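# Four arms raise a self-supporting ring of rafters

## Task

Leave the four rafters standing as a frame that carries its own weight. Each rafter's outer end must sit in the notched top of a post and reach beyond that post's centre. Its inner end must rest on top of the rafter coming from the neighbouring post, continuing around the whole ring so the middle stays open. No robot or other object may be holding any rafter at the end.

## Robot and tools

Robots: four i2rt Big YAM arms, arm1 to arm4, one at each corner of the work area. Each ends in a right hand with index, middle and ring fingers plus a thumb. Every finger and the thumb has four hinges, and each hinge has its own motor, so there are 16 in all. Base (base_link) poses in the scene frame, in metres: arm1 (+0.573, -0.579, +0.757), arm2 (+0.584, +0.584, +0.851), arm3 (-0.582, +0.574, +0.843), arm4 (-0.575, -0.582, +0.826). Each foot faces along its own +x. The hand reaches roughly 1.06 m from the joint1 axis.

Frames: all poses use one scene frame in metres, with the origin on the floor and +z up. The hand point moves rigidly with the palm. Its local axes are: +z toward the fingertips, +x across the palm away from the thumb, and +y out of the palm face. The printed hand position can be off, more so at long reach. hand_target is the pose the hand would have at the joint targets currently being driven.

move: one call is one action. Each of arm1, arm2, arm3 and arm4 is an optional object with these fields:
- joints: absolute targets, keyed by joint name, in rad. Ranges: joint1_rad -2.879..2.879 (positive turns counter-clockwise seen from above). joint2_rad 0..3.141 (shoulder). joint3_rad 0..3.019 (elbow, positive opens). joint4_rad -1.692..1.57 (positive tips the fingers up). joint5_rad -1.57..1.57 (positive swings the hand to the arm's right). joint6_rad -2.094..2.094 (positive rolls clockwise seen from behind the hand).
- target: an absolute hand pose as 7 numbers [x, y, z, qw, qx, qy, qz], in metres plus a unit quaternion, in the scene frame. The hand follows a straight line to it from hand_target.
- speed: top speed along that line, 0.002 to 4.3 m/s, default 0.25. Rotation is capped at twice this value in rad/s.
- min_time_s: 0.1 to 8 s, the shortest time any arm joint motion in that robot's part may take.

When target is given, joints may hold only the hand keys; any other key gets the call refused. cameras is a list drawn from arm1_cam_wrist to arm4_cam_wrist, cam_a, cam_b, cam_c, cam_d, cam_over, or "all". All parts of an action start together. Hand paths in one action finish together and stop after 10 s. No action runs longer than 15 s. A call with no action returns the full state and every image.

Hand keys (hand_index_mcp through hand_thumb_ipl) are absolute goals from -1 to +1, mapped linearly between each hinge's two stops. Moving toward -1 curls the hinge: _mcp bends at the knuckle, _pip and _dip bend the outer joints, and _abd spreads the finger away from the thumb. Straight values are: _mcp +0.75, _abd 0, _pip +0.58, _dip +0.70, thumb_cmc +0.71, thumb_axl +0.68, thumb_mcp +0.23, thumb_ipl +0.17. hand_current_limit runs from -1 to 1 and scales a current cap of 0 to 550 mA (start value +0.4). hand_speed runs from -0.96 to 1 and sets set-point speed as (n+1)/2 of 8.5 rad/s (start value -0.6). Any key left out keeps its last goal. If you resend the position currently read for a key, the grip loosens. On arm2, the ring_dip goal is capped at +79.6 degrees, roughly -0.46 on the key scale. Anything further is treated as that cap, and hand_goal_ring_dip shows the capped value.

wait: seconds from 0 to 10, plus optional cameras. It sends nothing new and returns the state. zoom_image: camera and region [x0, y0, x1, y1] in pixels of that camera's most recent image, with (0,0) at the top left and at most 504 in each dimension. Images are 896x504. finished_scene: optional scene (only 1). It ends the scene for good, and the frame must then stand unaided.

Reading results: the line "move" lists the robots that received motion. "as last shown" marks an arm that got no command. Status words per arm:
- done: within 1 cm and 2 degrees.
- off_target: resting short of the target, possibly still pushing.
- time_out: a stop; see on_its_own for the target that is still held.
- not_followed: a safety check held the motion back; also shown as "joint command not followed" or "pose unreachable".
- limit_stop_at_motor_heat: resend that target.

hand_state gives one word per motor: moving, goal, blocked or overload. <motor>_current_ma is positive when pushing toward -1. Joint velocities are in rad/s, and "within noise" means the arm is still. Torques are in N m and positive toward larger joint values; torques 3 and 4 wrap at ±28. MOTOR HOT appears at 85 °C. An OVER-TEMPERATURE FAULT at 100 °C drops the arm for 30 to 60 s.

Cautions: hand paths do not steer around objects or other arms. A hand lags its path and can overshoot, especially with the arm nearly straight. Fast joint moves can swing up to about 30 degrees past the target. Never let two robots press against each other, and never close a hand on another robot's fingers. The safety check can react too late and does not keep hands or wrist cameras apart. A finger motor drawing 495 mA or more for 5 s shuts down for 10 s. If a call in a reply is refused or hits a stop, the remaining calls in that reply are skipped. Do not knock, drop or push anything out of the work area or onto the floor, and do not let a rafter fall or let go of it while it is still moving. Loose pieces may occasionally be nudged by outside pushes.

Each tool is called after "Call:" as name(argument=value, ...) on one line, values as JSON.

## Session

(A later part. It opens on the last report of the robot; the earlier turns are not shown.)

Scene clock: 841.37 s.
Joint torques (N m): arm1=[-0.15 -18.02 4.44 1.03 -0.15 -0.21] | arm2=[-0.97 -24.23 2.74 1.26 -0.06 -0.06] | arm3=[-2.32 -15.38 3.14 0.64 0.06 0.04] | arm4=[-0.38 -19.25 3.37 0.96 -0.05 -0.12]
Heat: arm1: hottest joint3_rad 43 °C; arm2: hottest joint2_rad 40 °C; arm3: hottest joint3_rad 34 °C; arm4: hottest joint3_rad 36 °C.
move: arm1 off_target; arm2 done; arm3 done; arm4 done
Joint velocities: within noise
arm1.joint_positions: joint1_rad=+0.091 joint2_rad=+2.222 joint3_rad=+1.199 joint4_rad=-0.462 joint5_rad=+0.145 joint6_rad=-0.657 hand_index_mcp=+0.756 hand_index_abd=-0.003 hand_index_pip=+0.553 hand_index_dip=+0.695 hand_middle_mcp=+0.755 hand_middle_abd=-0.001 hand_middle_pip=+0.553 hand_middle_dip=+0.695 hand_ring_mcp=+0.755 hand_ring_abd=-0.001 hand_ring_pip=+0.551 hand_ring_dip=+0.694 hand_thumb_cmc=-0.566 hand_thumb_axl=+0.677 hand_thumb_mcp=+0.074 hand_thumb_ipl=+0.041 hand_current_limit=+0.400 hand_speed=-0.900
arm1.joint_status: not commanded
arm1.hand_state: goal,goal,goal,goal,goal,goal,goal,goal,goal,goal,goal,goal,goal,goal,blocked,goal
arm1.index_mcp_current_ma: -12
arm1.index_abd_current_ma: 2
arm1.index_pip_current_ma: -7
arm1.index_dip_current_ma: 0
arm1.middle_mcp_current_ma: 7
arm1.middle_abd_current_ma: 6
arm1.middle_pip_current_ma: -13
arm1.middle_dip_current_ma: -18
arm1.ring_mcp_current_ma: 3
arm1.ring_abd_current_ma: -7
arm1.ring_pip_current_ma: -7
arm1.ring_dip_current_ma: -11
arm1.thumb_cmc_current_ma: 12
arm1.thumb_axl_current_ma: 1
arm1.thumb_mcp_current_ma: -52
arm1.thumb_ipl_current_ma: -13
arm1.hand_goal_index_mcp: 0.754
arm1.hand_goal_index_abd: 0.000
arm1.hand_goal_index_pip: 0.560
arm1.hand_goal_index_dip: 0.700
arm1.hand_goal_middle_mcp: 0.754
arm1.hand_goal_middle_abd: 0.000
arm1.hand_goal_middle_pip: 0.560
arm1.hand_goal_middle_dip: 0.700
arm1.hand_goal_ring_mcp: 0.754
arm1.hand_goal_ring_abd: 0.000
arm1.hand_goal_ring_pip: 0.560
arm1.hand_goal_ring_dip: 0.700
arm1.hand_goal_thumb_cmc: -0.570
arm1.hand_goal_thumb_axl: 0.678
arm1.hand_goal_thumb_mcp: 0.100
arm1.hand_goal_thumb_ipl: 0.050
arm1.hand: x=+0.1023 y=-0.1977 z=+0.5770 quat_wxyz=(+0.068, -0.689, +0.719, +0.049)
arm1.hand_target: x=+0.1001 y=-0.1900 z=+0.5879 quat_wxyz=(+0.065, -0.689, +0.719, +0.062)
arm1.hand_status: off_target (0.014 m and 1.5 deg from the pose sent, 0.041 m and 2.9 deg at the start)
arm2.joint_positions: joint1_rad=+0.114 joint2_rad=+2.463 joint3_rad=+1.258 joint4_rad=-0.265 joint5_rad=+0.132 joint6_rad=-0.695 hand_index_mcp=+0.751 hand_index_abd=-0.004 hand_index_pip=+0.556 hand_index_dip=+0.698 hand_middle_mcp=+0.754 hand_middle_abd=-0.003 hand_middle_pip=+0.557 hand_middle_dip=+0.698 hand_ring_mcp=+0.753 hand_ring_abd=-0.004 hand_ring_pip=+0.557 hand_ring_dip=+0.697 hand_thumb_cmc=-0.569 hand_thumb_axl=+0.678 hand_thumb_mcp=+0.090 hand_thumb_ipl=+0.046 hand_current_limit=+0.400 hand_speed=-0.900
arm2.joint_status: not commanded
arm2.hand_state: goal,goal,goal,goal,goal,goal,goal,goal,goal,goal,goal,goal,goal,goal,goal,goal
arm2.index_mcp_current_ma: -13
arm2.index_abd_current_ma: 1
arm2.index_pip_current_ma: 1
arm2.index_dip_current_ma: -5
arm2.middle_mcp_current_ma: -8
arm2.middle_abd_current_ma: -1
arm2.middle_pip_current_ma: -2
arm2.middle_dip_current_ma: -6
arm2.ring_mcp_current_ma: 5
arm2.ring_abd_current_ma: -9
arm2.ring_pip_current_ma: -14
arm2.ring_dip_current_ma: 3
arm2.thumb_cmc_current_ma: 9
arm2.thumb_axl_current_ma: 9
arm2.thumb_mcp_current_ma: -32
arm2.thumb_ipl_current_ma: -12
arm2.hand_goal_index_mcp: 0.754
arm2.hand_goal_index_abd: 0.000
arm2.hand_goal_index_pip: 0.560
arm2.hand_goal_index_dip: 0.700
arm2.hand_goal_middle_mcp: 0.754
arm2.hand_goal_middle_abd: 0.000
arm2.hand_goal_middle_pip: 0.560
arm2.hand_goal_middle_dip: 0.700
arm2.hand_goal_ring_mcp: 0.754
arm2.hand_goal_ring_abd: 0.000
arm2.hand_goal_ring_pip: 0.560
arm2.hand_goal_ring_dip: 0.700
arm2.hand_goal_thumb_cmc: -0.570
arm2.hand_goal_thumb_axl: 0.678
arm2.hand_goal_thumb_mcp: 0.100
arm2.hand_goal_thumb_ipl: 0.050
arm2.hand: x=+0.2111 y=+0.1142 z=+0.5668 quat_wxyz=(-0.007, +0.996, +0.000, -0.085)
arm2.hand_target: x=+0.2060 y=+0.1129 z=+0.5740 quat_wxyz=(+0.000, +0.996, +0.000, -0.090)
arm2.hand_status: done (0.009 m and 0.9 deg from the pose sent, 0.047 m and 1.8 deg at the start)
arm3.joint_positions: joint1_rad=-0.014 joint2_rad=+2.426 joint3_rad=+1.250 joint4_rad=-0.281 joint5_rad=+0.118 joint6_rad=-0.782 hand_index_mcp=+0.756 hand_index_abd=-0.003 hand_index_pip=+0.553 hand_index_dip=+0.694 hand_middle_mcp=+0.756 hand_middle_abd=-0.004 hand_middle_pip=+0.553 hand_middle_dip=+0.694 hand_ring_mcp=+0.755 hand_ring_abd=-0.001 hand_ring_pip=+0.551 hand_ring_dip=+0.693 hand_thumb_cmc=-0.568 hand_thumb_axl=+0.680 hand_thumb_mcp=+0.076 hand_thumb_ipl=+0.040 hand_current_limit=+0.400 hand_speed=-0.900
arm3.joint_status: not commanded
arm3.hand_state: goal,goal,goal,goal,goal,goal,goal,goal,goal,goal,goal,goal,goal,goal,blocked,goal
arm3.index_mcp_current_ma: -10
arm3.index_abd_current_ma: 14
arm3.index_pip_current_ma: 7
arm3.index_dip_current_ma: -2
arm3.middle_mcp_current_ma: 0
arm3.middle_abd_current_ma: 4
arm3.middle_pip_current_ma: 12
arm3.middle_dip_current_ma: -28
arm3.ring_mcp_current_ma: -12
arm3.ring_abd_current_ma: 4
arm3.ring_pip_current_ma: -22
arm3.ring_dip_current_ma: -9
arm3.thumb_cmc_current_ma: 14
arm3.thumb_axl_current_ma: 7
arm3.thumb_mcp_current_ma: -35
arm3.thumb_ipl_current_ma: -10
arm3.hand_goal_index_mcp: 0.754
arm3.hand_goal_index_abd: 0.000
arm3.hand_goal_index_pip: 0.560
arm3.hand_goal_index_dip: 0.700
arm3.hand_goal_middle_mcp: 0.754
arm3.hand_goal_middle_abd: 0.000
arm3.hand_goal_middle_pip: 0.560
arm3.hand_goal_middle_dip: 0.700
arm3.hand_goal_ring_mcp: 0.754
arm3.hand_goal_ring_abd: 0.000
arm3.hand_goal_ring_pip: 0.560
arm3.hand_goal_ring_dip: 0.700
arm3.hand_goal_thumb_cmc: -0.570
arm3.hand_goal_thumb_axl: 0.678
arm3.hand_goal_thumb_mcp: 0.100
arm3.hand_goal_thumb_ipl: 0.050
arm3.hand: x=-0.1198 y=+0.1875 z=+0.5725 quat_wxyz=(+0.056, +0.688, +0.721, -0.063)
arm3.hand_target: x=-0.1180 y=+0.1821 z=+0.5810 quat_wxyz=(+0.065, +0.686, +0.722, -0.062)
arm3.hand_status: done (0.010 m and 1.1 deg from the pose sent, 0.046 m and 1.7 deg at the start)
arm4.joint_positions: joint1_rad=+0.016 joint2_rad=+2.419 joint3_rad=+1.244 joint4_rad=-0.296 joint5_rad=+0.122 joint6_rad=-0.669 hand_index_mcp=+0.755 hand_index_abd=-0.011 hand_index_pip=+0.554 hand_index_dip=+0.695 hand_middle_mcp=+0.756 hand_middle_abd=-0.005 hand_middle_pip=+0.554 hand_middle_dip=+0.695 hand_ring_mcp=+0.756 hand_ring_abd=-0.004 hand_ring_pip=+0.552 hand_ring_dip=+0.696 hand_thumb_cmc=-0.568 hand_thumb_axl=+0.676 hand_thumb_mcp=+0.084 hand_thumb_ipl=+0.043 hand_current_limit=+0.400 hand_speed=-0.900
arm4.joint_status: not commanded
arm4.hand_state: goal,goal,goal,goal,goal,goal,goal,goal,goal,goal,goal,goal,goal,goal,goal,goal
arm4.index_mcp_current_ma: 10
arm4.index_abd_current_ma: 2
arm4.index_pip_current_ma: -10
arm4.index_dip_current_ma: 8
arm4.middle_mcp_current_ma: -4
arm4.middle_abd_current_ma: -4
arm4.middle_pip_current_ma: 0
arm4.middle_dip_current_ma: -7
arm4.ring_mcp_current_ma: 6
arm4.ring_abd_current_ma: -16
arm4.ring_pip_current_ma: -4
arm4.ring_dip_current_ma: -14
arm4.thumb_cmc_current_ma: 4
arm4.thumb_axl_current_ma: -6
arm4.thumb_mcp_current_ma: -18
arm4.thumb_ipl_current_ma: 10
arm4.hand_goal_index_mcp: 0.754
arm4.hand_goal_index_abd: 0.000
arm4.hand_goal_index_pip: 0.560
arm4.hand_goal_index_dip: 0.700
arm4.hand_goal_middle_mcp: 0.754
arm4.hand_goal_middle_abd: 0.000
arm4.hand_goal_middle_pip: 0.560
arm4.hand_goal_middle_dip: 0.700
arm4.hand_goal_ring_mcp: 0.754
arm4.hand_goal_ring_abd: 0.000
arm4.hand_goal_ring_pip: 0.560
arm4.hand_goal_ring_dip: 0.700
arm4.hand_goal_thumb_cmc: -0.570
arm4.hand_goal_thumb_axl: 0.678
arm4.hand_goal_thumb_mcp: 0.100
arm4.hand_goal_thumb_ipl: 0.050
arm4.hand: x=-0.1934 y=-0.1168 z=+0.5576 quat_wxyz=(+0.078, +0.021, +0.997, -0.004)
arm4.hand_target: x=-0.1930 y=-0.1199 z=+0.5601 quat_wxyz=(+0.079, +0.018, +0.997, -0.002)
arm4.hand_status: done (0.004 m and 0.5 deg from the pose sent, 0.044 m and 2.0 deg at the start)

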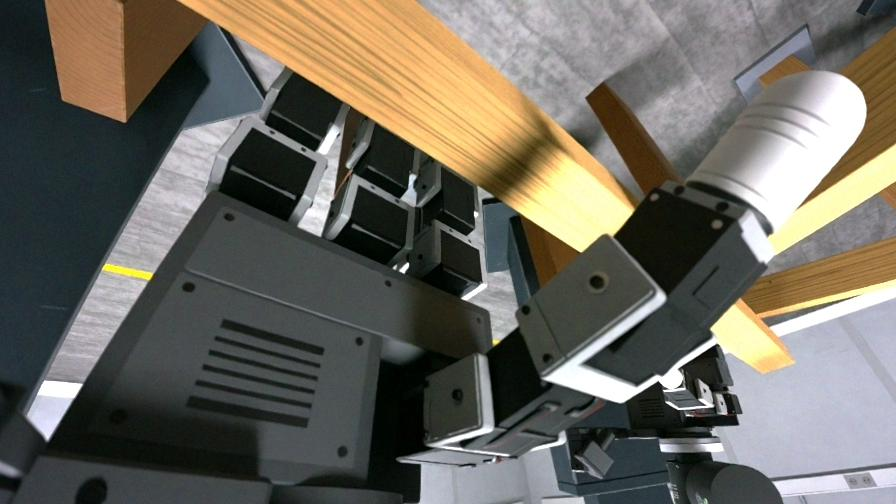

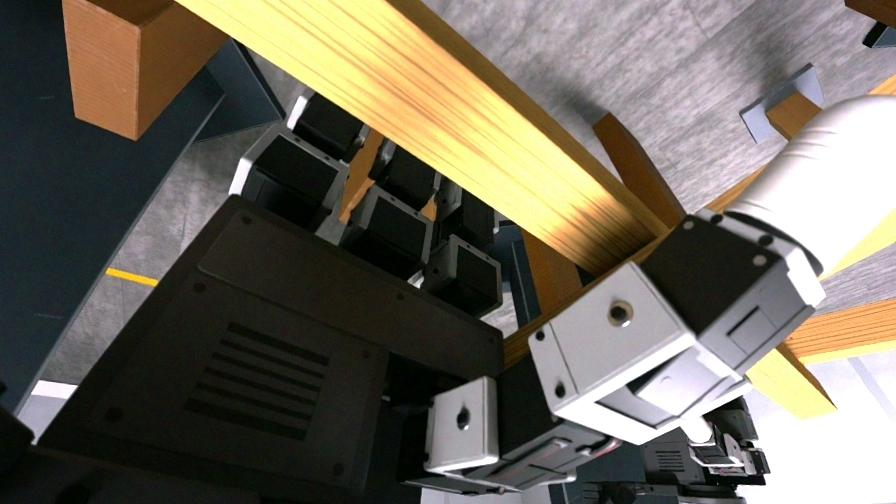

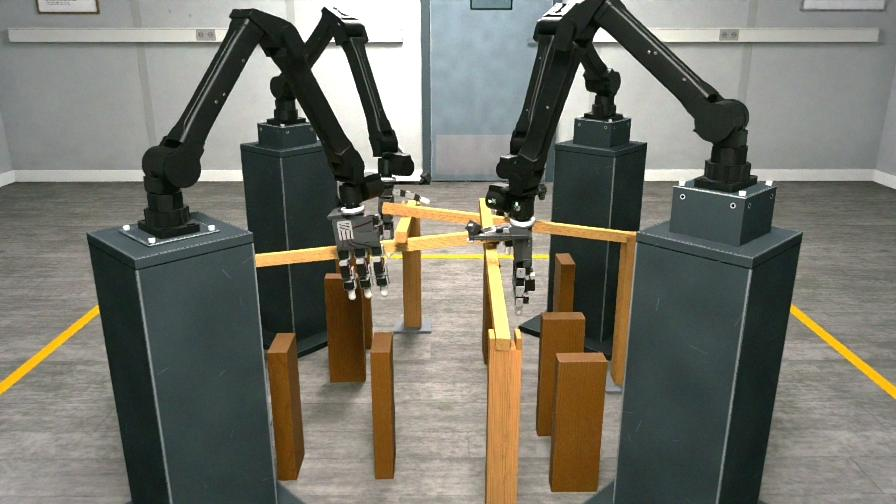

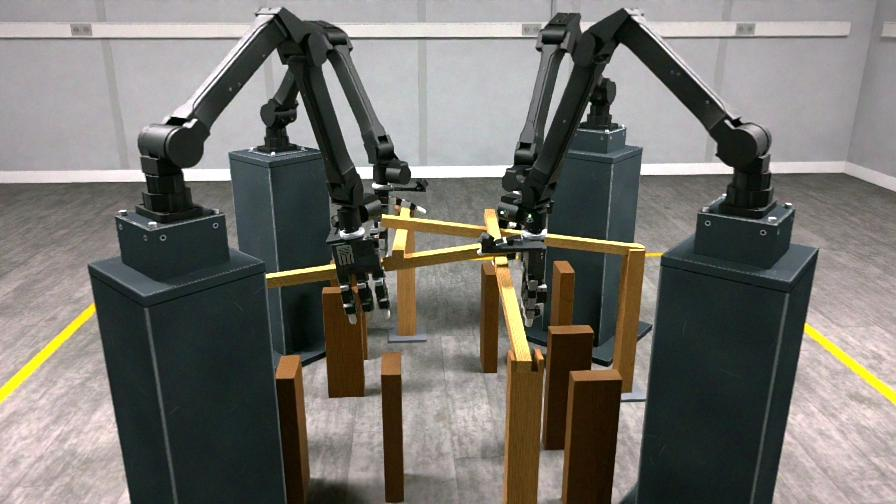

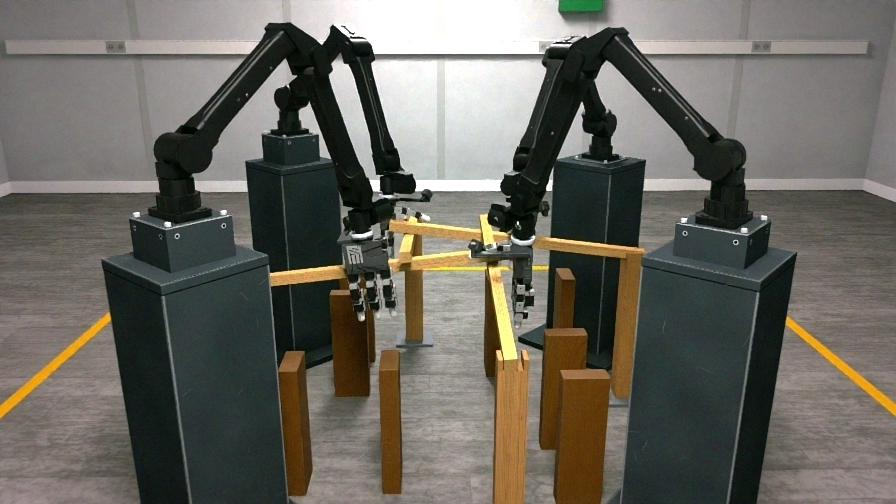

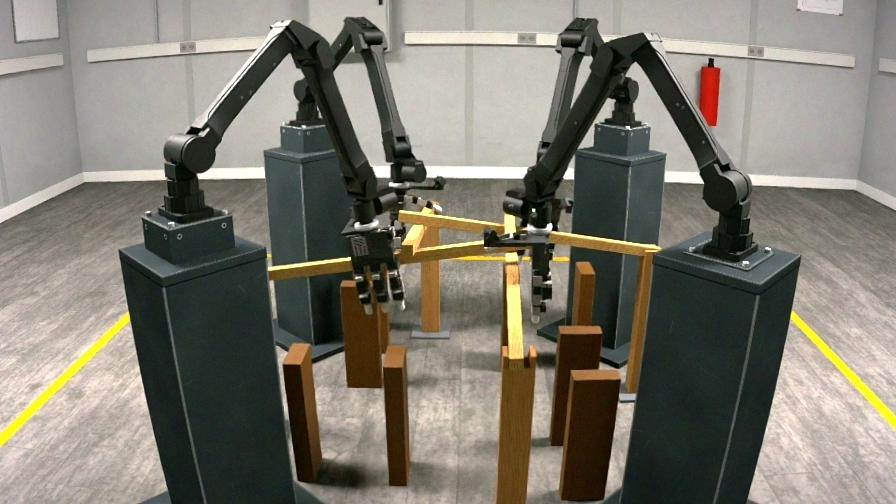

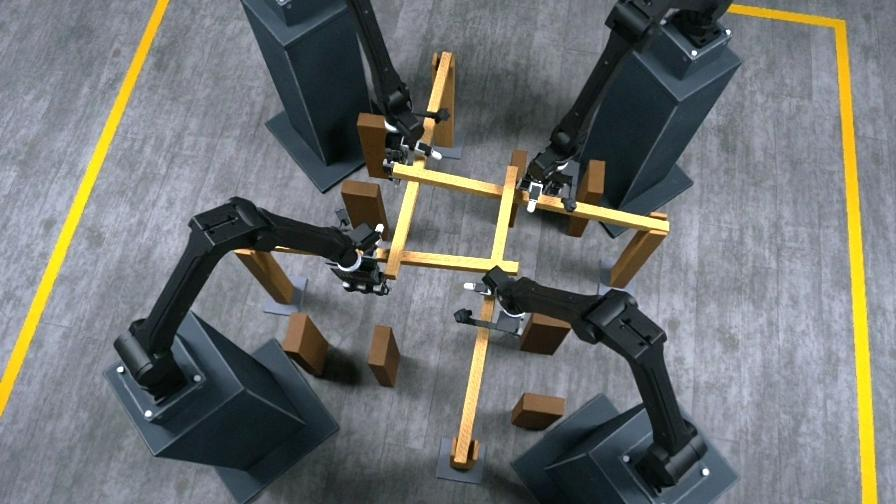

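Call:
move(arm1={"target":[0.105,-0.25,0.648,-0.06481,0.68917,-0.71903,-0.06211],"speed":0.1}, arm2={"target":[0.266,0.118,0.634,0,0.99596,0,-0.08976],"speed":0.1}, arm3={"target":[-0.12,0.242,0.641,0.06506,0.6862,0.72184,-0.06184],"speed":0.1}, arm4={"target":[-0.253,-0.125,0.62,0.07932,0.01824,0.99668,-0.00145],"speed":0.1}, cameras=["cam_a","cam_c","cam_over"])

Call:
move(arm1={"target":[0.14,-0.27,0.8,-0.06481,0.68917,-0.71903,-0.06211],"speed":0.15}, arm2={"target":[0.286,0.15,0.8,0,0.99596,0,-0.08976],"speed":0.15}, arm3={"target":[-0.15,0.262,0.8,0.06506,0.6862,0.72184,-0.06184],"speed":0.15}, arm4={"target":[-0.273,-0.155,0.8,0.07932,0.01824,0.99668,-0.00145],"speed":0.15}, cameras=["cam_a","cam_b","cam_c","cam_d","cam_over"])

Scene clock: 853.87 s.
Joint torques (N m): arm1=[1.08 -15.56 4.77 0.12 0.19 0.01] | arm2=[0.09 -22.01 2.81 0.47 0.12 0.09] | arm3=[-1.08 -13.8 3.25 0.03 0.26 0.28] | arm4=[0.5 -17.32 3.54 0.06 0.16 0.09]
Heat: arm1: hottest joint3_rad 41 °C; arm2: hottest joint2_rad 40 °C; arm3: hottest joint2_rad 33 °C; arm4: hottest joint3_rad 35 °C.
move: arm1 done; arm2 done; arm3 done; arm4 done
Joint velocities: within noise
arm1.joint_positions: joint1_rad=+0.162 joint2_rad=+2.023 joint3_rad=+1.057 joint4_rad=-0.505 joint5_rad=+0.147 joint6_rad=-0.591 hand_index_mcp=+0.756 hand_index_abd=-0.003 hand_index_pip=+0.553 hand_index_dip=+0.695 hand_middle_mcp=+0.755 hand_middle_abd=-0.001 hand_middle_pip=+0.553 hand_middle_dip=+0.695 hand_ring_mcp=+0.755 hand_ring_abd=-0.001 hand_ring_pip=+0.551 hand_ring_dip=+0.694 hand_thumb_cmc=-0.566 hand_thumb_axl=+0.677 hand_thumb_mcp=+0.074 hand_thumb_ipl=+0.041 hand_current_limit=+0.400 hand_speed=-0.900
arm1.joint_status: not commanded
arm1.hand_state: goal,goal,goal,goal,goal,goal,goal,goal,goal,goal,goal,goal,goal,goal,blocked,goal
arm1.index_mcp_current_ma: -11
arm1.index_abd_current_ma: -21
arm1.index_pip_current_ma: -5
arm1.index_dip_current_ma: -8
arm1.middle_mcp_current_ma: 9
arm1.middle_abd_current_ma: 0
arm1.middle_pip_current_ma: -6
arm1.middle_dip_current_ma: -2
arm1.ring_mcp_current_ma: 1
arm1.ring_abd_current_ma: -26
arm1.ring_pip_current_ma: -6
arm1.ring_dip_current_ma: -17
arm1.thumb_cmc_current_ma: -7
arm1.thumb_axl_current_ma: -6
arm1.thumb_mcp_current_ma: -40
arm1.thumb_ipl_current_ma: -13
arm1.hand_goal_index_mcp: 0.754
arm1.hand_goal_index_abd: 0.000
arm1.hand_goal_index_pip: 0.560
arm1.hand_goal_index_dip: 0.700
arm1.hand_goal_middle_mcp: 0.754
arm1.hand_goal_middle_abd: 0.000
arm1.hand_goal_middle_pip: 0.560
arm1.hand_goal_middle_dip: 0.700
arm1.hand_goal_ring_mcp: 0.754
arm1.hand_goal_ring_abd: 0.000
arm1.hand_goal_ring_pip: 0.560
arm1.hand_goal_ring_dip: 0.700
arm1.hand_goal_thumb_cmc: -0.570
arm1.hand_goal_thumb_axl: 0.678
arm1.hand_goal_thumb_mcp: 0.100
arm1.hand_goal_thumb_ipl: 0.050
arm1.hand: x=+0.1068 y=-0.2465 z=+0.6422 quat_wxyz=(+0.064, -0.690, +0.718, +0.061)
arm1.hand_target: x=+0.1050 y=-0.2500 z=+0.6479 quat_wxyz=(+0.065, -0.689, +0.719, +0.062)
arm1.hand_status: done (0.007 m and 0.3 deg from the pose sent, 0.088 m and 1.5 deg at the start)
arm2.joint_positions: joint1_rad=+0.192 joint2_rad=+2.271 joint3_rad=+1.074 joint4_rad=-0.264 joint5_rad=+0.138 joint6_rad=-0.620 hand_index_mcp=+0.751 hand_index_abd=-0.004 hand_index_pip=+0.556 hand_index_dip=+0.698 hand_middle_mcp=+0.754 hand_middle_abd=-0.003 hand_middle_pip=+0.557 hand_middle_dip=+0.698 hand_ring_mcp=+0.753 hand_ring_abd=-0.004 hand_ring_pip=+0.557 hand_ring_dip=+0.697 hand_thumb_cmc=-0.569 hand_thumb_axl=+0.678 hand_thumb_mcp=+0.090 hand_thumb_ipl=+0.046 hand_current_limit=+0.400 hand_speed=-0.900
arm2.joint_status: not commanded
arm2.hand_state: goal,goal,goal,goal,goal,goal,goal,goal,goal,goal,goal,goal,goal,goal,goal,goal
arm2.index_mcp_current_ma: -11
arm2.index_abd_current_ma: 4
arm2.index_pip_current_ma: -3
arm2.index_dip_current_ma: -5
arm2.middle_mcp_current_ma: -7
arm2.middle_abd_current_ma: -5
arm2.middle_pip_current_ma: -2
arm2.middle_dip_current_ma: -5
arm2.ring_mcp_current_ma: 6
arm2.ring_abd_current_ma: -11
arm2.ring_pip_current_ma: -12
arm2.ring_dip_current_ma: 1
arm2.thumb_cmc_current_ma: 6
arm2.thumb_axl_current_ma: 8
arm2.thumb_mcp_current_ma: -35
arm2.thumb_ipl_current_ma: -13
arm2.hand_goal_index_mcp: 0.754
arm2.hand_goal_index_abd: 0.000
arm2.hand_goal_index_pip: 0.560
arm2.hand_goal_index_dip: 0.700
arm2.hand_goal_middle_mcp: 0.754
arm2.hand_goal_middle_abd: 0.000
arm2.hand_goal_middle_pip: 0.560
arm2.hand_goal_middle_dip: 0.700
arm2.hand_goal_ring_mcp: 0.754
arm2.hand_goal_ring_abd: 0.000
arm2.hand_goal_ring_pip: 0.560
arm2.hand_goal_ring_dip: 0.700
arm2.hand_goal_thumb_cmc: -0.570
arm2.hand_goal_thumb_axl: 0.678
arm2.hand_goal_thumb_mcp: 0.100
arm2.hand_goal_thumb_ipl: 0.050
arm2.hand: x=+0.2628 y=+0.1184 z=+0.6305 quat_wxyz=(+0.001, +0.996, +0.001, -0.090)
arm2.hand_target: x=+0.2660 y=+0.1180 z=+0.6339 quat_wxyz=(+0.000, +0.996, +0.000, -0.090)
arm2.hand_status: done (0.005 m and 0.2 deg from the pose sent, 0.087 m and 1.0 deg at the start)
arm3.joint_positions: joint1_rad=+0.063 joint2_rad=+2.233 joint3_rad=+1.074 joint4_rad=-0.288 joint5_rad=+0.125 joint6_rad=-0.713 hand_index_mcp=+0.756 hand_index_abd=-0.003 hand_index_pip=+0.553 hand_index_dip=+0.694 hand_middle_mcp=+0.756 hand_middle_abd=-0.004 hand_middle_pip=+0.553 hand_middle_dip=+0.694 hand_ring_mcp=+0.755 hand_ring_abd=-0.001 hand_ring_pip=+0.551 hand_ring_dip=+0.693 hand_thumb_cmc=-0.568 hand_thumb_axl=+0.680 hand_thumb_mcp=+0.076 hand_thumb_ipl=+0.040 hand_current_limit=+0.400 hand_speed=-0.900
arm3.joint_status: not commanded
arm3.hand_state: goal,goal,goal,goal,goal,goal,goal,goal,goal,goal,goal,goal,goal,goal,blocked,goal
arm3.index_mcp_current_ma: 2
arm3.index_abd_current_ma: -23
arm3.index_pip_current_ma: -6
arm3.index_dip_current_ma: 2
arm3.middle_mcp_current_ma: -5
arm3.middle_abd_current_ma: 13
arm3.middle_pip_current_ma: 9
arm3.middle_dip_current_ma: -9
arm3.ring_mcp_current_ma: -24
arm3.ring_abd_current_ma: -1
arm3.ring_pip_current_ma: -11
arm3.ring_dip_current_ma: -1
arm3.thumb_cmc_current_ma: 11
arm3.thumb_axl_current_ma: 0
arm3.thumb_mcp_current_ma: -16
arm3.thumb_ipl_current_ma: -4
arm3.hand_goal_index_mcp: 0.754
arm3.hand_goal_index_abd: 0.000
arm3.hand_goal_index_pip: 0.560
arm3.hand_goal_index_dip: 0.700
arm3.hand_goal_middle_mcp: 0.754
arm3.hand_goal_middle_abd: 0.000
arm3.hand_goal_middle_pip: 0.560
arm3.hand_goal_middle_dip: 0.700
arm3.hand_goal_ring_mcp: 0.754
arm3.hand_goal_ring_abd: 0.000
arm3.hand_goal_ring_pip: 0.560
arm3.hand_goal_ring_dip: 0.700
arm3.hand_goal_thumb_cmc: -0.570
arm3.hand_goal_thumb_axl: 0.678
arm3.hand_goal_thumb_mcp: 0.100
arm3.hand_goal_thumb_ipl: 0.050
arm3.hand: x=-0.1213 y=+0.2395 z=+0.6360 quat_wxyz=(+0.065, +0.685, +0.723, -0.061)
arm3.hand_target: x=-0.1200 y=+0.2420 z=+0.6410 quat_wxyz=(+0.065, +0.686, +0.722, -0.062)
arm3.hand_status: done (0.006 m and 0.2 deg from the pose sent, 0.088 m and 1.1 deg at the start)
arm4.joint_positions: joint1_rad=+0.094 joint2_rad=+2.227 joint3_rad=+1.064 joint4_rad=-0.295 joint5_rad=+0.126 joint6_rad=-0.604 hand_index_mcp=+0.755 hand_index_abd=-0.011 hand_index_pip=+0.554 hand_index_dip=+0.695 hand_middle_mcp=+0.756 hand_middle_abd=-0.005 hand_middle_pip=+0.554 hand_middle_dip=+0.695 hand_ring_mcp=+0.755 hand_ring_abd=-0.004 hand_ring_pip=+0.552 hand_ring_dip=+0.696 hand_thumb_cmc=-0.568 hand_thumb_axl=+0.676 hand_thumb_mcp=+0.084 hand_thumb_ipl=+0.043 hand_current_limit=+0.400 hand_speed=-0.900
arm4.joint_status: not commanded
arm4.hand_state: goal,goal,goal,goal,goal,goal,goal,goal,goal,goal,goal,goal,goal,goal,goal,goal
arm4.index_mcp_current_ma: -7
arm4.index_abd_current_ma: 1
arm4.index_pip_current_ma: -2
arm4.index_dip_current_ma: -1
arm4.middle_mcp_current_ma: 10
arm4.middle_abd_current_ma: -8
arm4.middle_pip_current_ma: 4
arm4.middle_dip_current_ma: 4
arm4.ring_mcp_current_ma: 8
arm4.ring_abd_current_ma: -10
arm4.ring_pip_current_ma: -2
arm4.ring_dip_current_ma: -7
arm4.thumb_cmc_current_ma: 0
arm4.thumb_axl_current_ma: -9
arm4.thumb_mcp_current_ma: -18
arm4.thumb_ipl_current_ma: 18
arm4.hand_goal_index_mcp: 0.754
arm4.hand_goal_index_abd: 0.000
arm4.hand_goal_index_pip: 0.560
arm4.hand_goal_index_dip: 0.700
arm4.hand_goal_middle_mcp: 0.754
arm4.hand_goal_middle_abd: 0.000
arm4.hand_goal_middle_pip: 0.560
arm4.hand_goal_middle_dip: 0.700
arm4.hand_goal_ring_mcp: 0.754
arm4.hand_goal_ring_abd: 0.000
arm4.hand_goal_ring_pip: 0.560
arm4.hand_goal_ring_dip: 0.700
arm4.hand_goal_thumb_cmc: -0.570
arm4.hand_goal_thumb_axl: 0.678
arm4.hand_goal_thumb_mcp: 0.100
arm4.hand_goal_thumb_ipl: 0.050
arm4.hand: x=-0.2468 y=-0.1197 z=+0.6208 quat_wxyz=(+0.083, +0.015, +0.996, +0.005)
arm4.hand_target: x=-0.2530 y=-0.1250 z=+0.6199 quat_wxyz=(+0.079, +0.018, +0.997, -0.002)
arm4.hand_status: done (0.008 m and 1.0 deg from the pose sent, 0.087 m and 0.5 deg at the start)

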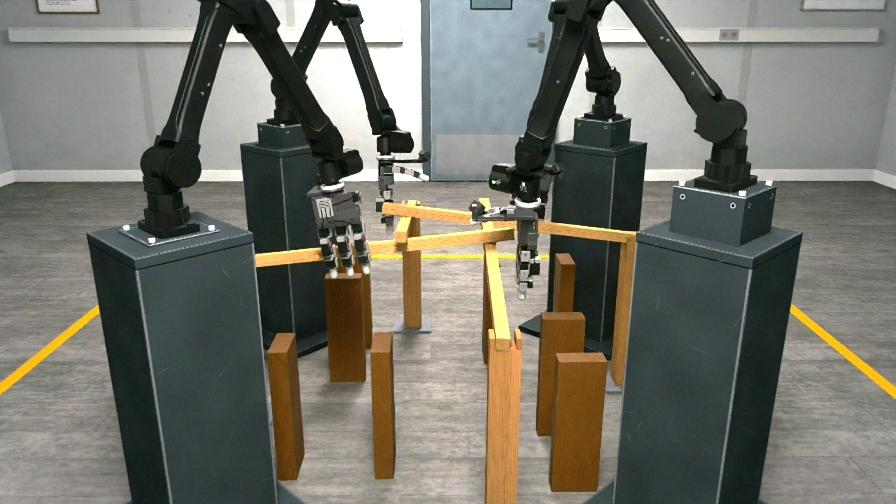

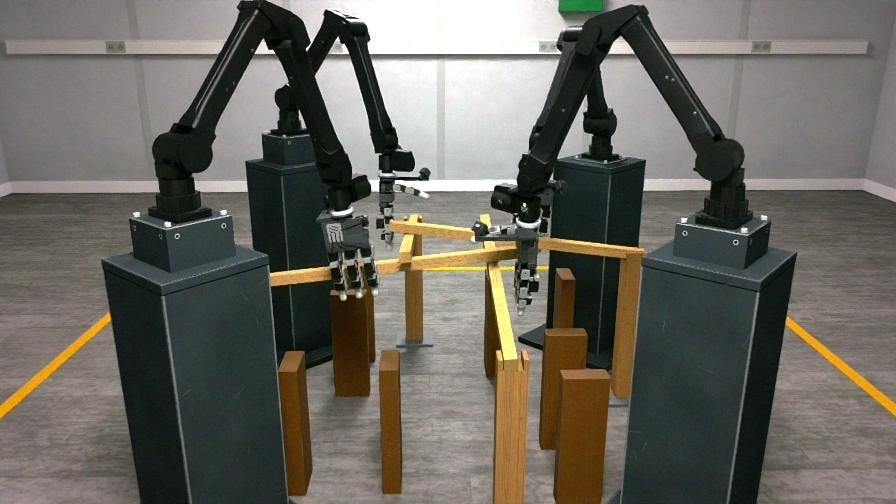

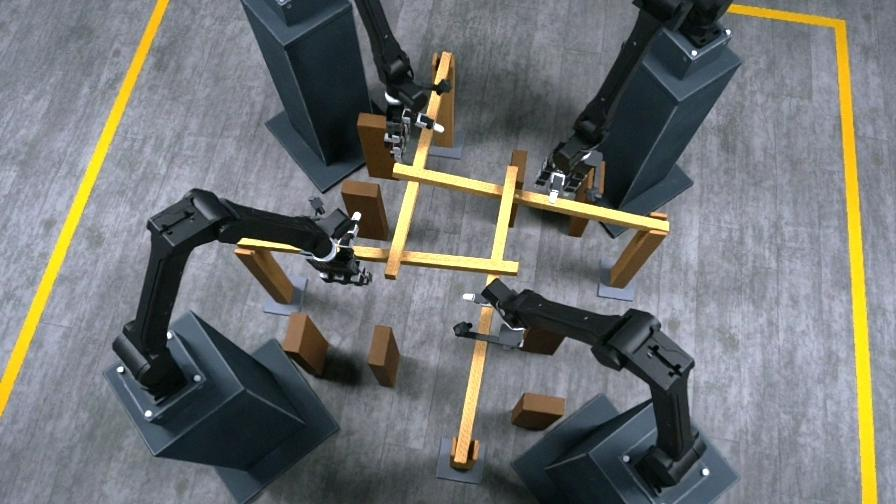

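Scene clock: 855.87 s.
Joint torques (N m): arm1=[0.5 -12.57 7.76 0.02 0.17 -0.06] | arm2=[-0.38 -17.67 4.92 0.55 0.09 0.01] | arm3=[-1.67 -10.87 5.5 0.09 0.22 0.18] | arm4=[0.15 -13.33 6.26 0.06 0.17 0.08]
Heat: arm1: hottest joint3_rad 41 °C; arm2: hottest joint2_rad 40 °C; arm3: hottest joint2_rad 33 °C; arm4: hottest joint3_rad 35 °C.
move: arm1 done; arm2 done; arm3 done; arm4 off_target
Joint velocities: within noise
arm1.joint_positions: joint1_rad=+0.162 joint2_rad=+1.637 joint3_rad=+1.009 joint4_rad=-0.845 joint5_rad=+0.147 joint6_rad=-0.591 hand_index_mcp=+0.756 hand_index_abd=-0.003 hand_index_pip=+0.553 hand_index_dip=+0.695 hand_middle_mcp=+0.755 hand_middle_abd=-0.001 hand_middle_pip=+0.553 hand_middle_dip=+0.695 hand_ring_mcp=+0.755 hand_ring_abd=-0.001 hand_ring_pip=+0.551 hand_ring_dip=+0.694 hand_thumb_cmc=-0.566 hand_thumb_axl=+0.677 hand_thumb_mcp=+0.074 hand_thumb_ipl=+0.041 hand_current_limit=+0.400 hand_speed=-0.900
arm1.joint_status: not commanded
arm1.hand_state: goal,goal,goal,goal,goal,goal,goal,goal,goal,goal,goal,goal,goal,goal,blocked,goal
arm1.index_mcp_current_ma: -5
arm1.index_abd_current_ma: -12
arm1.index_pip_current_ma: -17
arm1.index_dip_current_ma: -18
arm1.middle_mcp_current_ma: 14
arm1.middle_abd_current_ma: -10
arm1.middle_pip_current_ma: -3
arm1.middle_dip_current_ma: 4
arm1.ring_mcp_current_ma: 10
arm1.ring_abd_current_ma: -9
arm1.ring_pip_current_ma: -6
arm1.ring_dip_current_ma: -8
arm1.thumb_cmc_current_ma: -9
arm1.thumb_axl_current_ma: -2
arm1.thumb_mcp_current_ma: -54
arm1.thumb_ipl_current_ma: -10
arm1.hand_goal_index_mcp: 0.754
arm1.hand_goal_index_abd: 0.000
arm1.hand_goal_index_pip: 0.560
arm1.hand_goal_index_dip: 0.700
arm1.hand_goal_middle_mcp: 0.754
arm1.hand_goal_middle_abd: 0.000
arm1.hand_goal_middle_pip: 0.560
arm1.hand_goal_middle_dip: 0.700
arm1.hand_goal_ring_mcp: 0.754
arm1.hand_goal_ring_abd: 0.000
arm1.hand_goal_ring_pip: 0.560
arm1.hand_goal_ring_dip: 0.700
arm1.hand_goal_thumb_cmc: -0.570
arm1.hand_goal_thumb_axl: 0.678
arm1.hand_goal_thumb_mcp: 0.100
arm1.hand_goal_thumb_ipl: 0.050
arm1.hand: x=+0.1407 y=-0.2710 z=+0.7944 quat_wxyz=(+0.064, -0.690, +0.718, +0.060)
arm1.hand_target: x=+0.1400 y=-0.2700 z=+0.7999 quat_wxyz=(+0.065, -0.689, +0.719, +0.062)
arm1.hand_status: done (0.006 m and 0.3 deg from the pose sent, 0.163 m and 0.3 deg at the start)
arm2.joint_positions: joint1_rad=+0.192 joint2_rad=+1.803 joint3_rad=+0.928 joint4_rad=-0.579 joint5_rad=+0.138 joint6_rad=-0.620 hand_index_mcp=+0.751 hand_index_abd=-0.004 hand_index_pip=+0.556 hand_index_dip=+0.698 hand_middle_mcp=+0.754 hand_middle_abd=-0.003 hand_middle_pip=+0.557 hand_middle_dip=+0.698 hand_ring_mcp=+0.753 hand_ring_abd=-0.004 hand_ring_pip=+0.557 hand_ring_dip=+0.697 hand_thumb_cmc=-0.569 hand_thumb_axl=+0.678 hand_thumb_mcp=+0.090 hand_thumb_ipl=+0.046 hand_current_limit=+0.400 hand_speed=-0.900
arm2.joint_status: not commanded
arm2.hand_state: goal,goal,goal,goal,goal,goal,goal,goal,goal,goal,goal,goal,goal,goal,goal,goal
arm2.index_mcp_current_ma: -8
arm2.index_abd_current_ma: 1
arm2.index_pip_current_ma: -3
arm2.index_dip_current_ma: -7
arm2.middle_mcp_current_ma: -7
arm2.middle_abd_current_ma: -1
arm2.middle_pip_current_ma: -4
arm2.middle_dip_current_ma: -5
arm2.ring_mcp_current_ma: 3
arm2.ring_abd_current_ma: -6
arm2.ring_pip_current_ma: -12
arm2.ring_dip_current_ma: 2
arm2.thumb_cmc_current_ma: 9
arm2.thumb_axl_current_ma: 13
arm2.thumb_mcp_current_ma: -35
arm2.thumb_ipl_current_ma: -12
arm2.hand_goal_index_mcp: 0.754
arm2.hand_goal_index_abd: 0.000
arm2.hand_goal_index_pip: 0.560
arm2.hand_goal_index_dip: 0.700
arm2.hand_goal_middle_mcp: 0.754
arm2.hand_goal_middle_abd: 0.000
arm2.hand_goal_middle_pip: 0.560
arm2.hand_goal_middle_dip: 0.700
arm2.hand_goal_ring_mcp: 0.754
arm2.hand_goal_ring_abd: 0.000
arm2.hand_goal_ring_pip: 0.560
arm2.hand_goal_ring_dip: 0.700
arm2.hand_goal_thumb_cmc: -0.570
arm2.hand_goal_thumb_axl: 0.678
arm2.hand_goal_thumb_mcp: 0.100
arm2.hand_goal_thumb_ipl: 0.050
arm2.hand: x=+0.2840 y=+0.1465 z=+0.8009 quat_wxyz=(+0.004, +0.996, +0.000, -0.092)
arm2.hand_target: x=+0.2860 y=+0.1500 z=+0.8001 quat_wxyz=(+0.000, +0.996, +0.000, -0.090)
arm2.hand_status: done (0.004 m and 0.5 deg from the pose sent, 0.174 m and 0.2 deg at the start)
arm3.joint_positions: joint1_rad=+0.063 joint2_rad=+1.793 joint3_rad=+0.948 joint4_rad=-0.597 joint5_rad=+0.125 joint6_rad=-0.713 hand_index_mcp=+0.756 hand_index_abd=-0.003 hand_index_pip=+0.553 hand_index_dip=+0.694 hand_middle_mcp=+0.756 hand_middle_abd=-0.004 hand_middle_pip=+0.553 hand_middle_dip=+0.694 hand_ring_mcp=+0.755 hand_ring_abd=-0.001 hand_ring_pip=+0.551 hand_ring_dip=+0.693 hand_thumb_cmc=-0.568 hand_thumb_axl=+0.680 hand_thumb_mcp=+0.076 hand_thumb_ipl=+0.040 hand_current_limit=+0.400 hand_speed=-0.900
arm3.joint_status: not commanded
arm3.hand_state: goal,goal,goal,goal,goal,goal,goal,goal,goal,goal,goal,goal,goal,goal,blocked,goal
arm3.index_mcp_current_ma: -2
arm3.index_abd_current_ma: -22
arm3.index_pip_current_ma: 7
arm3.index_dip_current_ma: 0
arm3.middle_mcp_current_ma: -15
arm3.middle_abd_current_ma: 5
arm3.middle_pip_current_ma: 8
arm3.middle_dip_current_ma: -18
arm3.ring_mcp_current_ma: -10
arm3.ring_abd_current_ma: 14
arm3.ring_pip_current_ma: -12
arm3.ring_dip_current_ma: -3
arm3.thumb_cmc_current_ma: 11
arm3.thumb_axl_current_ma: 0
arm3.thumb_mcp_current_ma: -25
arm3.thumb_ipl_current_ma: -3
arm3.hand_goal_index_mcp: 0.754
arm3.hand_goal_index_abd: 0.000
arm3.hand_goal_index_pip: 0.560
arm3.hand_goal_index_dip: 0.700
arm3.hand_goal_middle_mcp: 0.754
arm3.hand_goal_middle_abd: 0.000
arm3.hand_goal_middle_pip: 0.560
arm3.hand_goal_middle_dip: 0.700
arm3.hand_goal_ring_mcp: 0.754
arm3.hand_goal_ring_abd: 0.000
arm3.hand_goal_ring_pip: 0.560
arm3.hand_goal_ring_dip: 0.700
arm3.hand_goal_thumb_cmc: -0.570
arm3.hand_goal_thumb_axl: 0.678
arm3.hand_goal_thumb_mcp: 0.100
arm3.hand_goal_thumb_ipl: 0.050
arm3.hand: x=-0.1468 y=+0.2610 z=+0.7990 quat_wxyz=(+0.068, +0.685, +0.723, -0.061)
arm3.hand_target: x=-0.1499 y=+0.2620 z=+0.8000 quat_wxyz=(+0.065, +0.686, +0.722, -0.062)
arm3.hand_status: done (0.004 m and 0.4 deg from the pose sent, 0.168 m and 0.2 deg at the start)
arm4.joint_positions: joint1_rad=+0.094 joint2_rad=+1.735 joint3_rad=+0.952 joint4_rad=-0.664 joint5_rad=+0.126 joint6_rad=-0.603 hand_index_mcp=+0.755 hand_index_abd=-0.011 hand_index_pip=+0.554 hand_index_dip=+0.695 hand_middle_mcp=+0.756 hand_middle_abd=-0.005 hand_middle_pip=+0.554 hand_middle_dip=+0.695 hand_ring_mcp=+0.755 hand_ring_abd=-0.004 hand_ring_pip=+0.552 hand_ring_dip=+0.696 hand_thumb_cmc=-0.568 hand_thumb_axl=+0.676 hand_thumb_mcp=+0.084 hand_thumb_ipl=+0.043 hand_current_limit=+0.400 hand_speed=-0.900
arm4.joint_status: not commanded
arm4.hand_state: goal,goal,goal,goal,goal,goal,goal,goal,goal,goal,goal,goal,goal,goal,goal,goal
arm4.index_mcp_current_ma: 9
arm4.index_abd_current_ma: 11
arm4.index_pip_current_ma: -16
arm4.index_dip_current_ma: -3
arm4.middle_mcp_current_ma: -11
arm4.middle_abd_current_ma: -7
arm4.middle_pip_current_ma: 10
arm4.middle_dip_current_ma: -3
arm4.ring_mcp_current_ma: 9
arm4.ring_abd_current_ma: -11
arm4.ring_pip_current_ma: -2
arm4.ring_dip_current_ma: 4
arm4.thumb_cmc_current_ma: 8
arm4.thumb_axl_current_ma: -9
arm4.thumb_mcp_current_ma: -12
arm4.thumb_ipl_current_ma: 1
arm4.hand_goal_index_mcp: 0.754
arm4.hand_goal_index_abd: 0.000
arm4.hand_goal_index_pip: 0.560
arm4.hand_goal_index_dip: 0.700
arm4.hand_goal_middle_mcp: 0.754
arm4.hand_goal_middle_abd: 0.000
arm4.hand_goal_middle_pip: 0.560
arm4.hand_goal_middle_dip: 0.700
arm4.hand_goal_ring_mcp: 0.754
arm4.hand_goal_ring_abd: 0.000
arm4.hand_goal_ring_pip: 0.560
arm4.hand_goal_ring_dip: 0.700
arm4.hand_goal_thumb_cmc: -0.570
arm4.hand_goal_thumb_axl: 0.678
arm4.hand_goal_thumb_mcp: 0.100
arm4.hand_goal_thumb_ipl: 0.050
arm4.hand: x=-0.2666 y=-0.1457 z=+0.8075 quat_wxyz=(+0.086, +0.016, +0.996, +0.010)
arm4.hand_target: x=-0.2730 y=-0.1550 z=+0.8000 quat_wxyz=(+0.079, +0.018, +0.997, -0.002)
arm4.hand_status: off_target (0.014 m and 1.6 deg from the pose sent, 0.184 m and 1.0 deg at the start)

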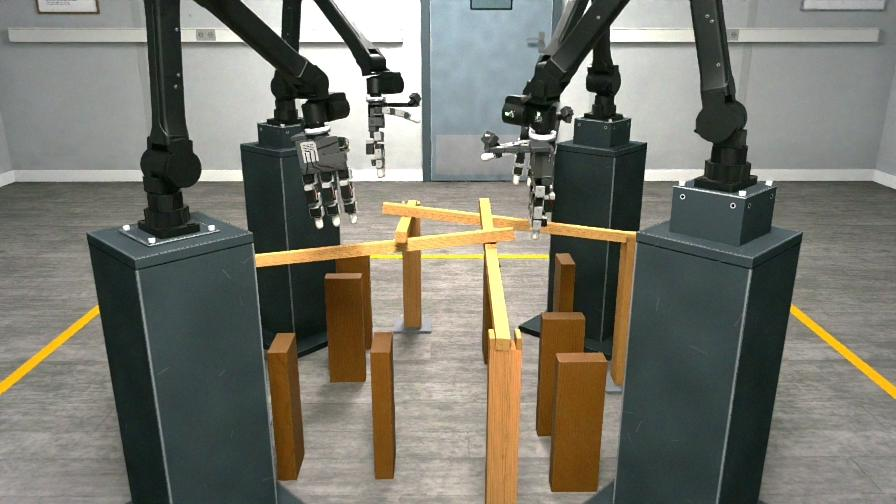

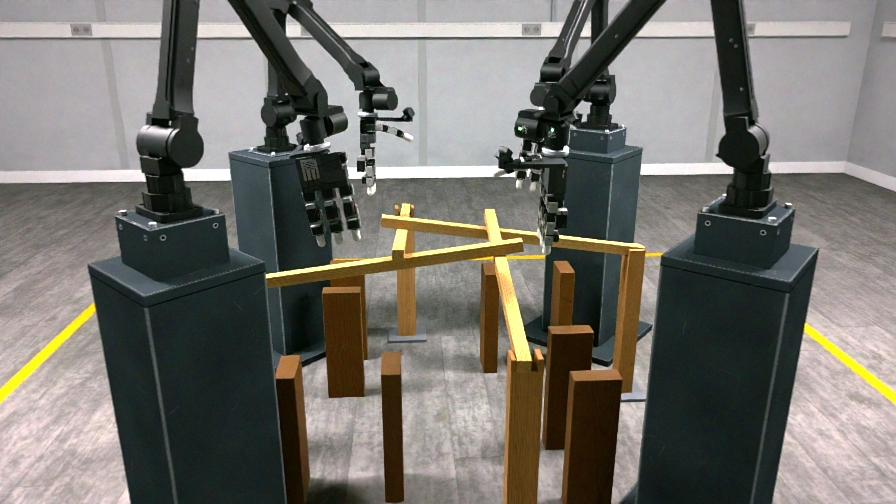

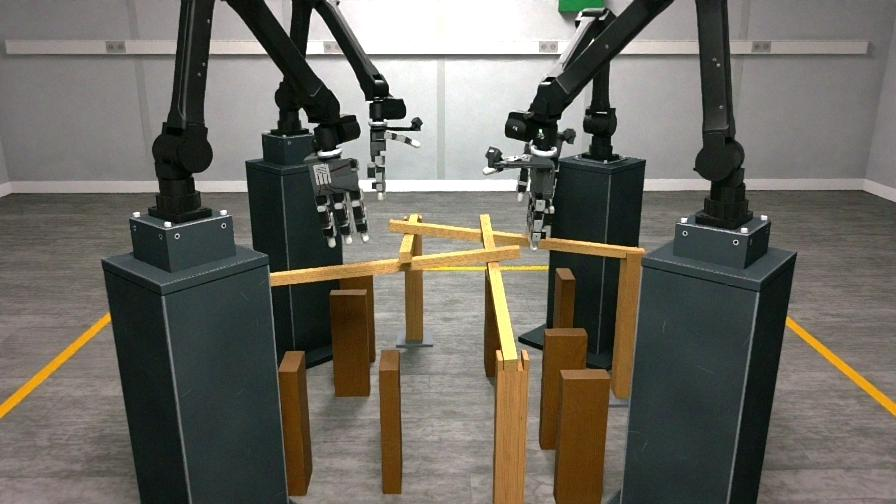

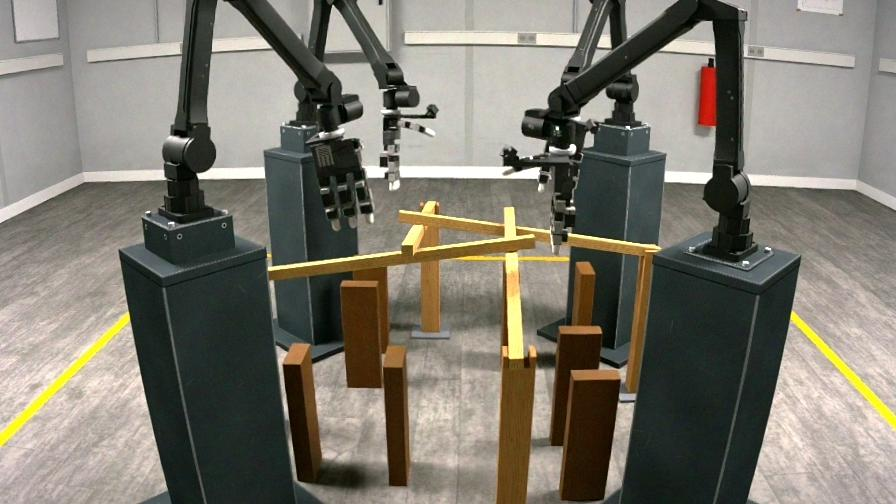

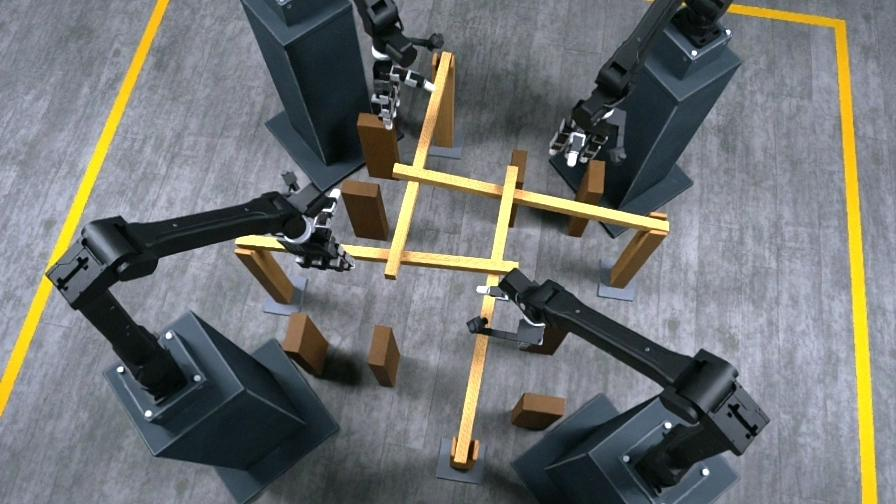

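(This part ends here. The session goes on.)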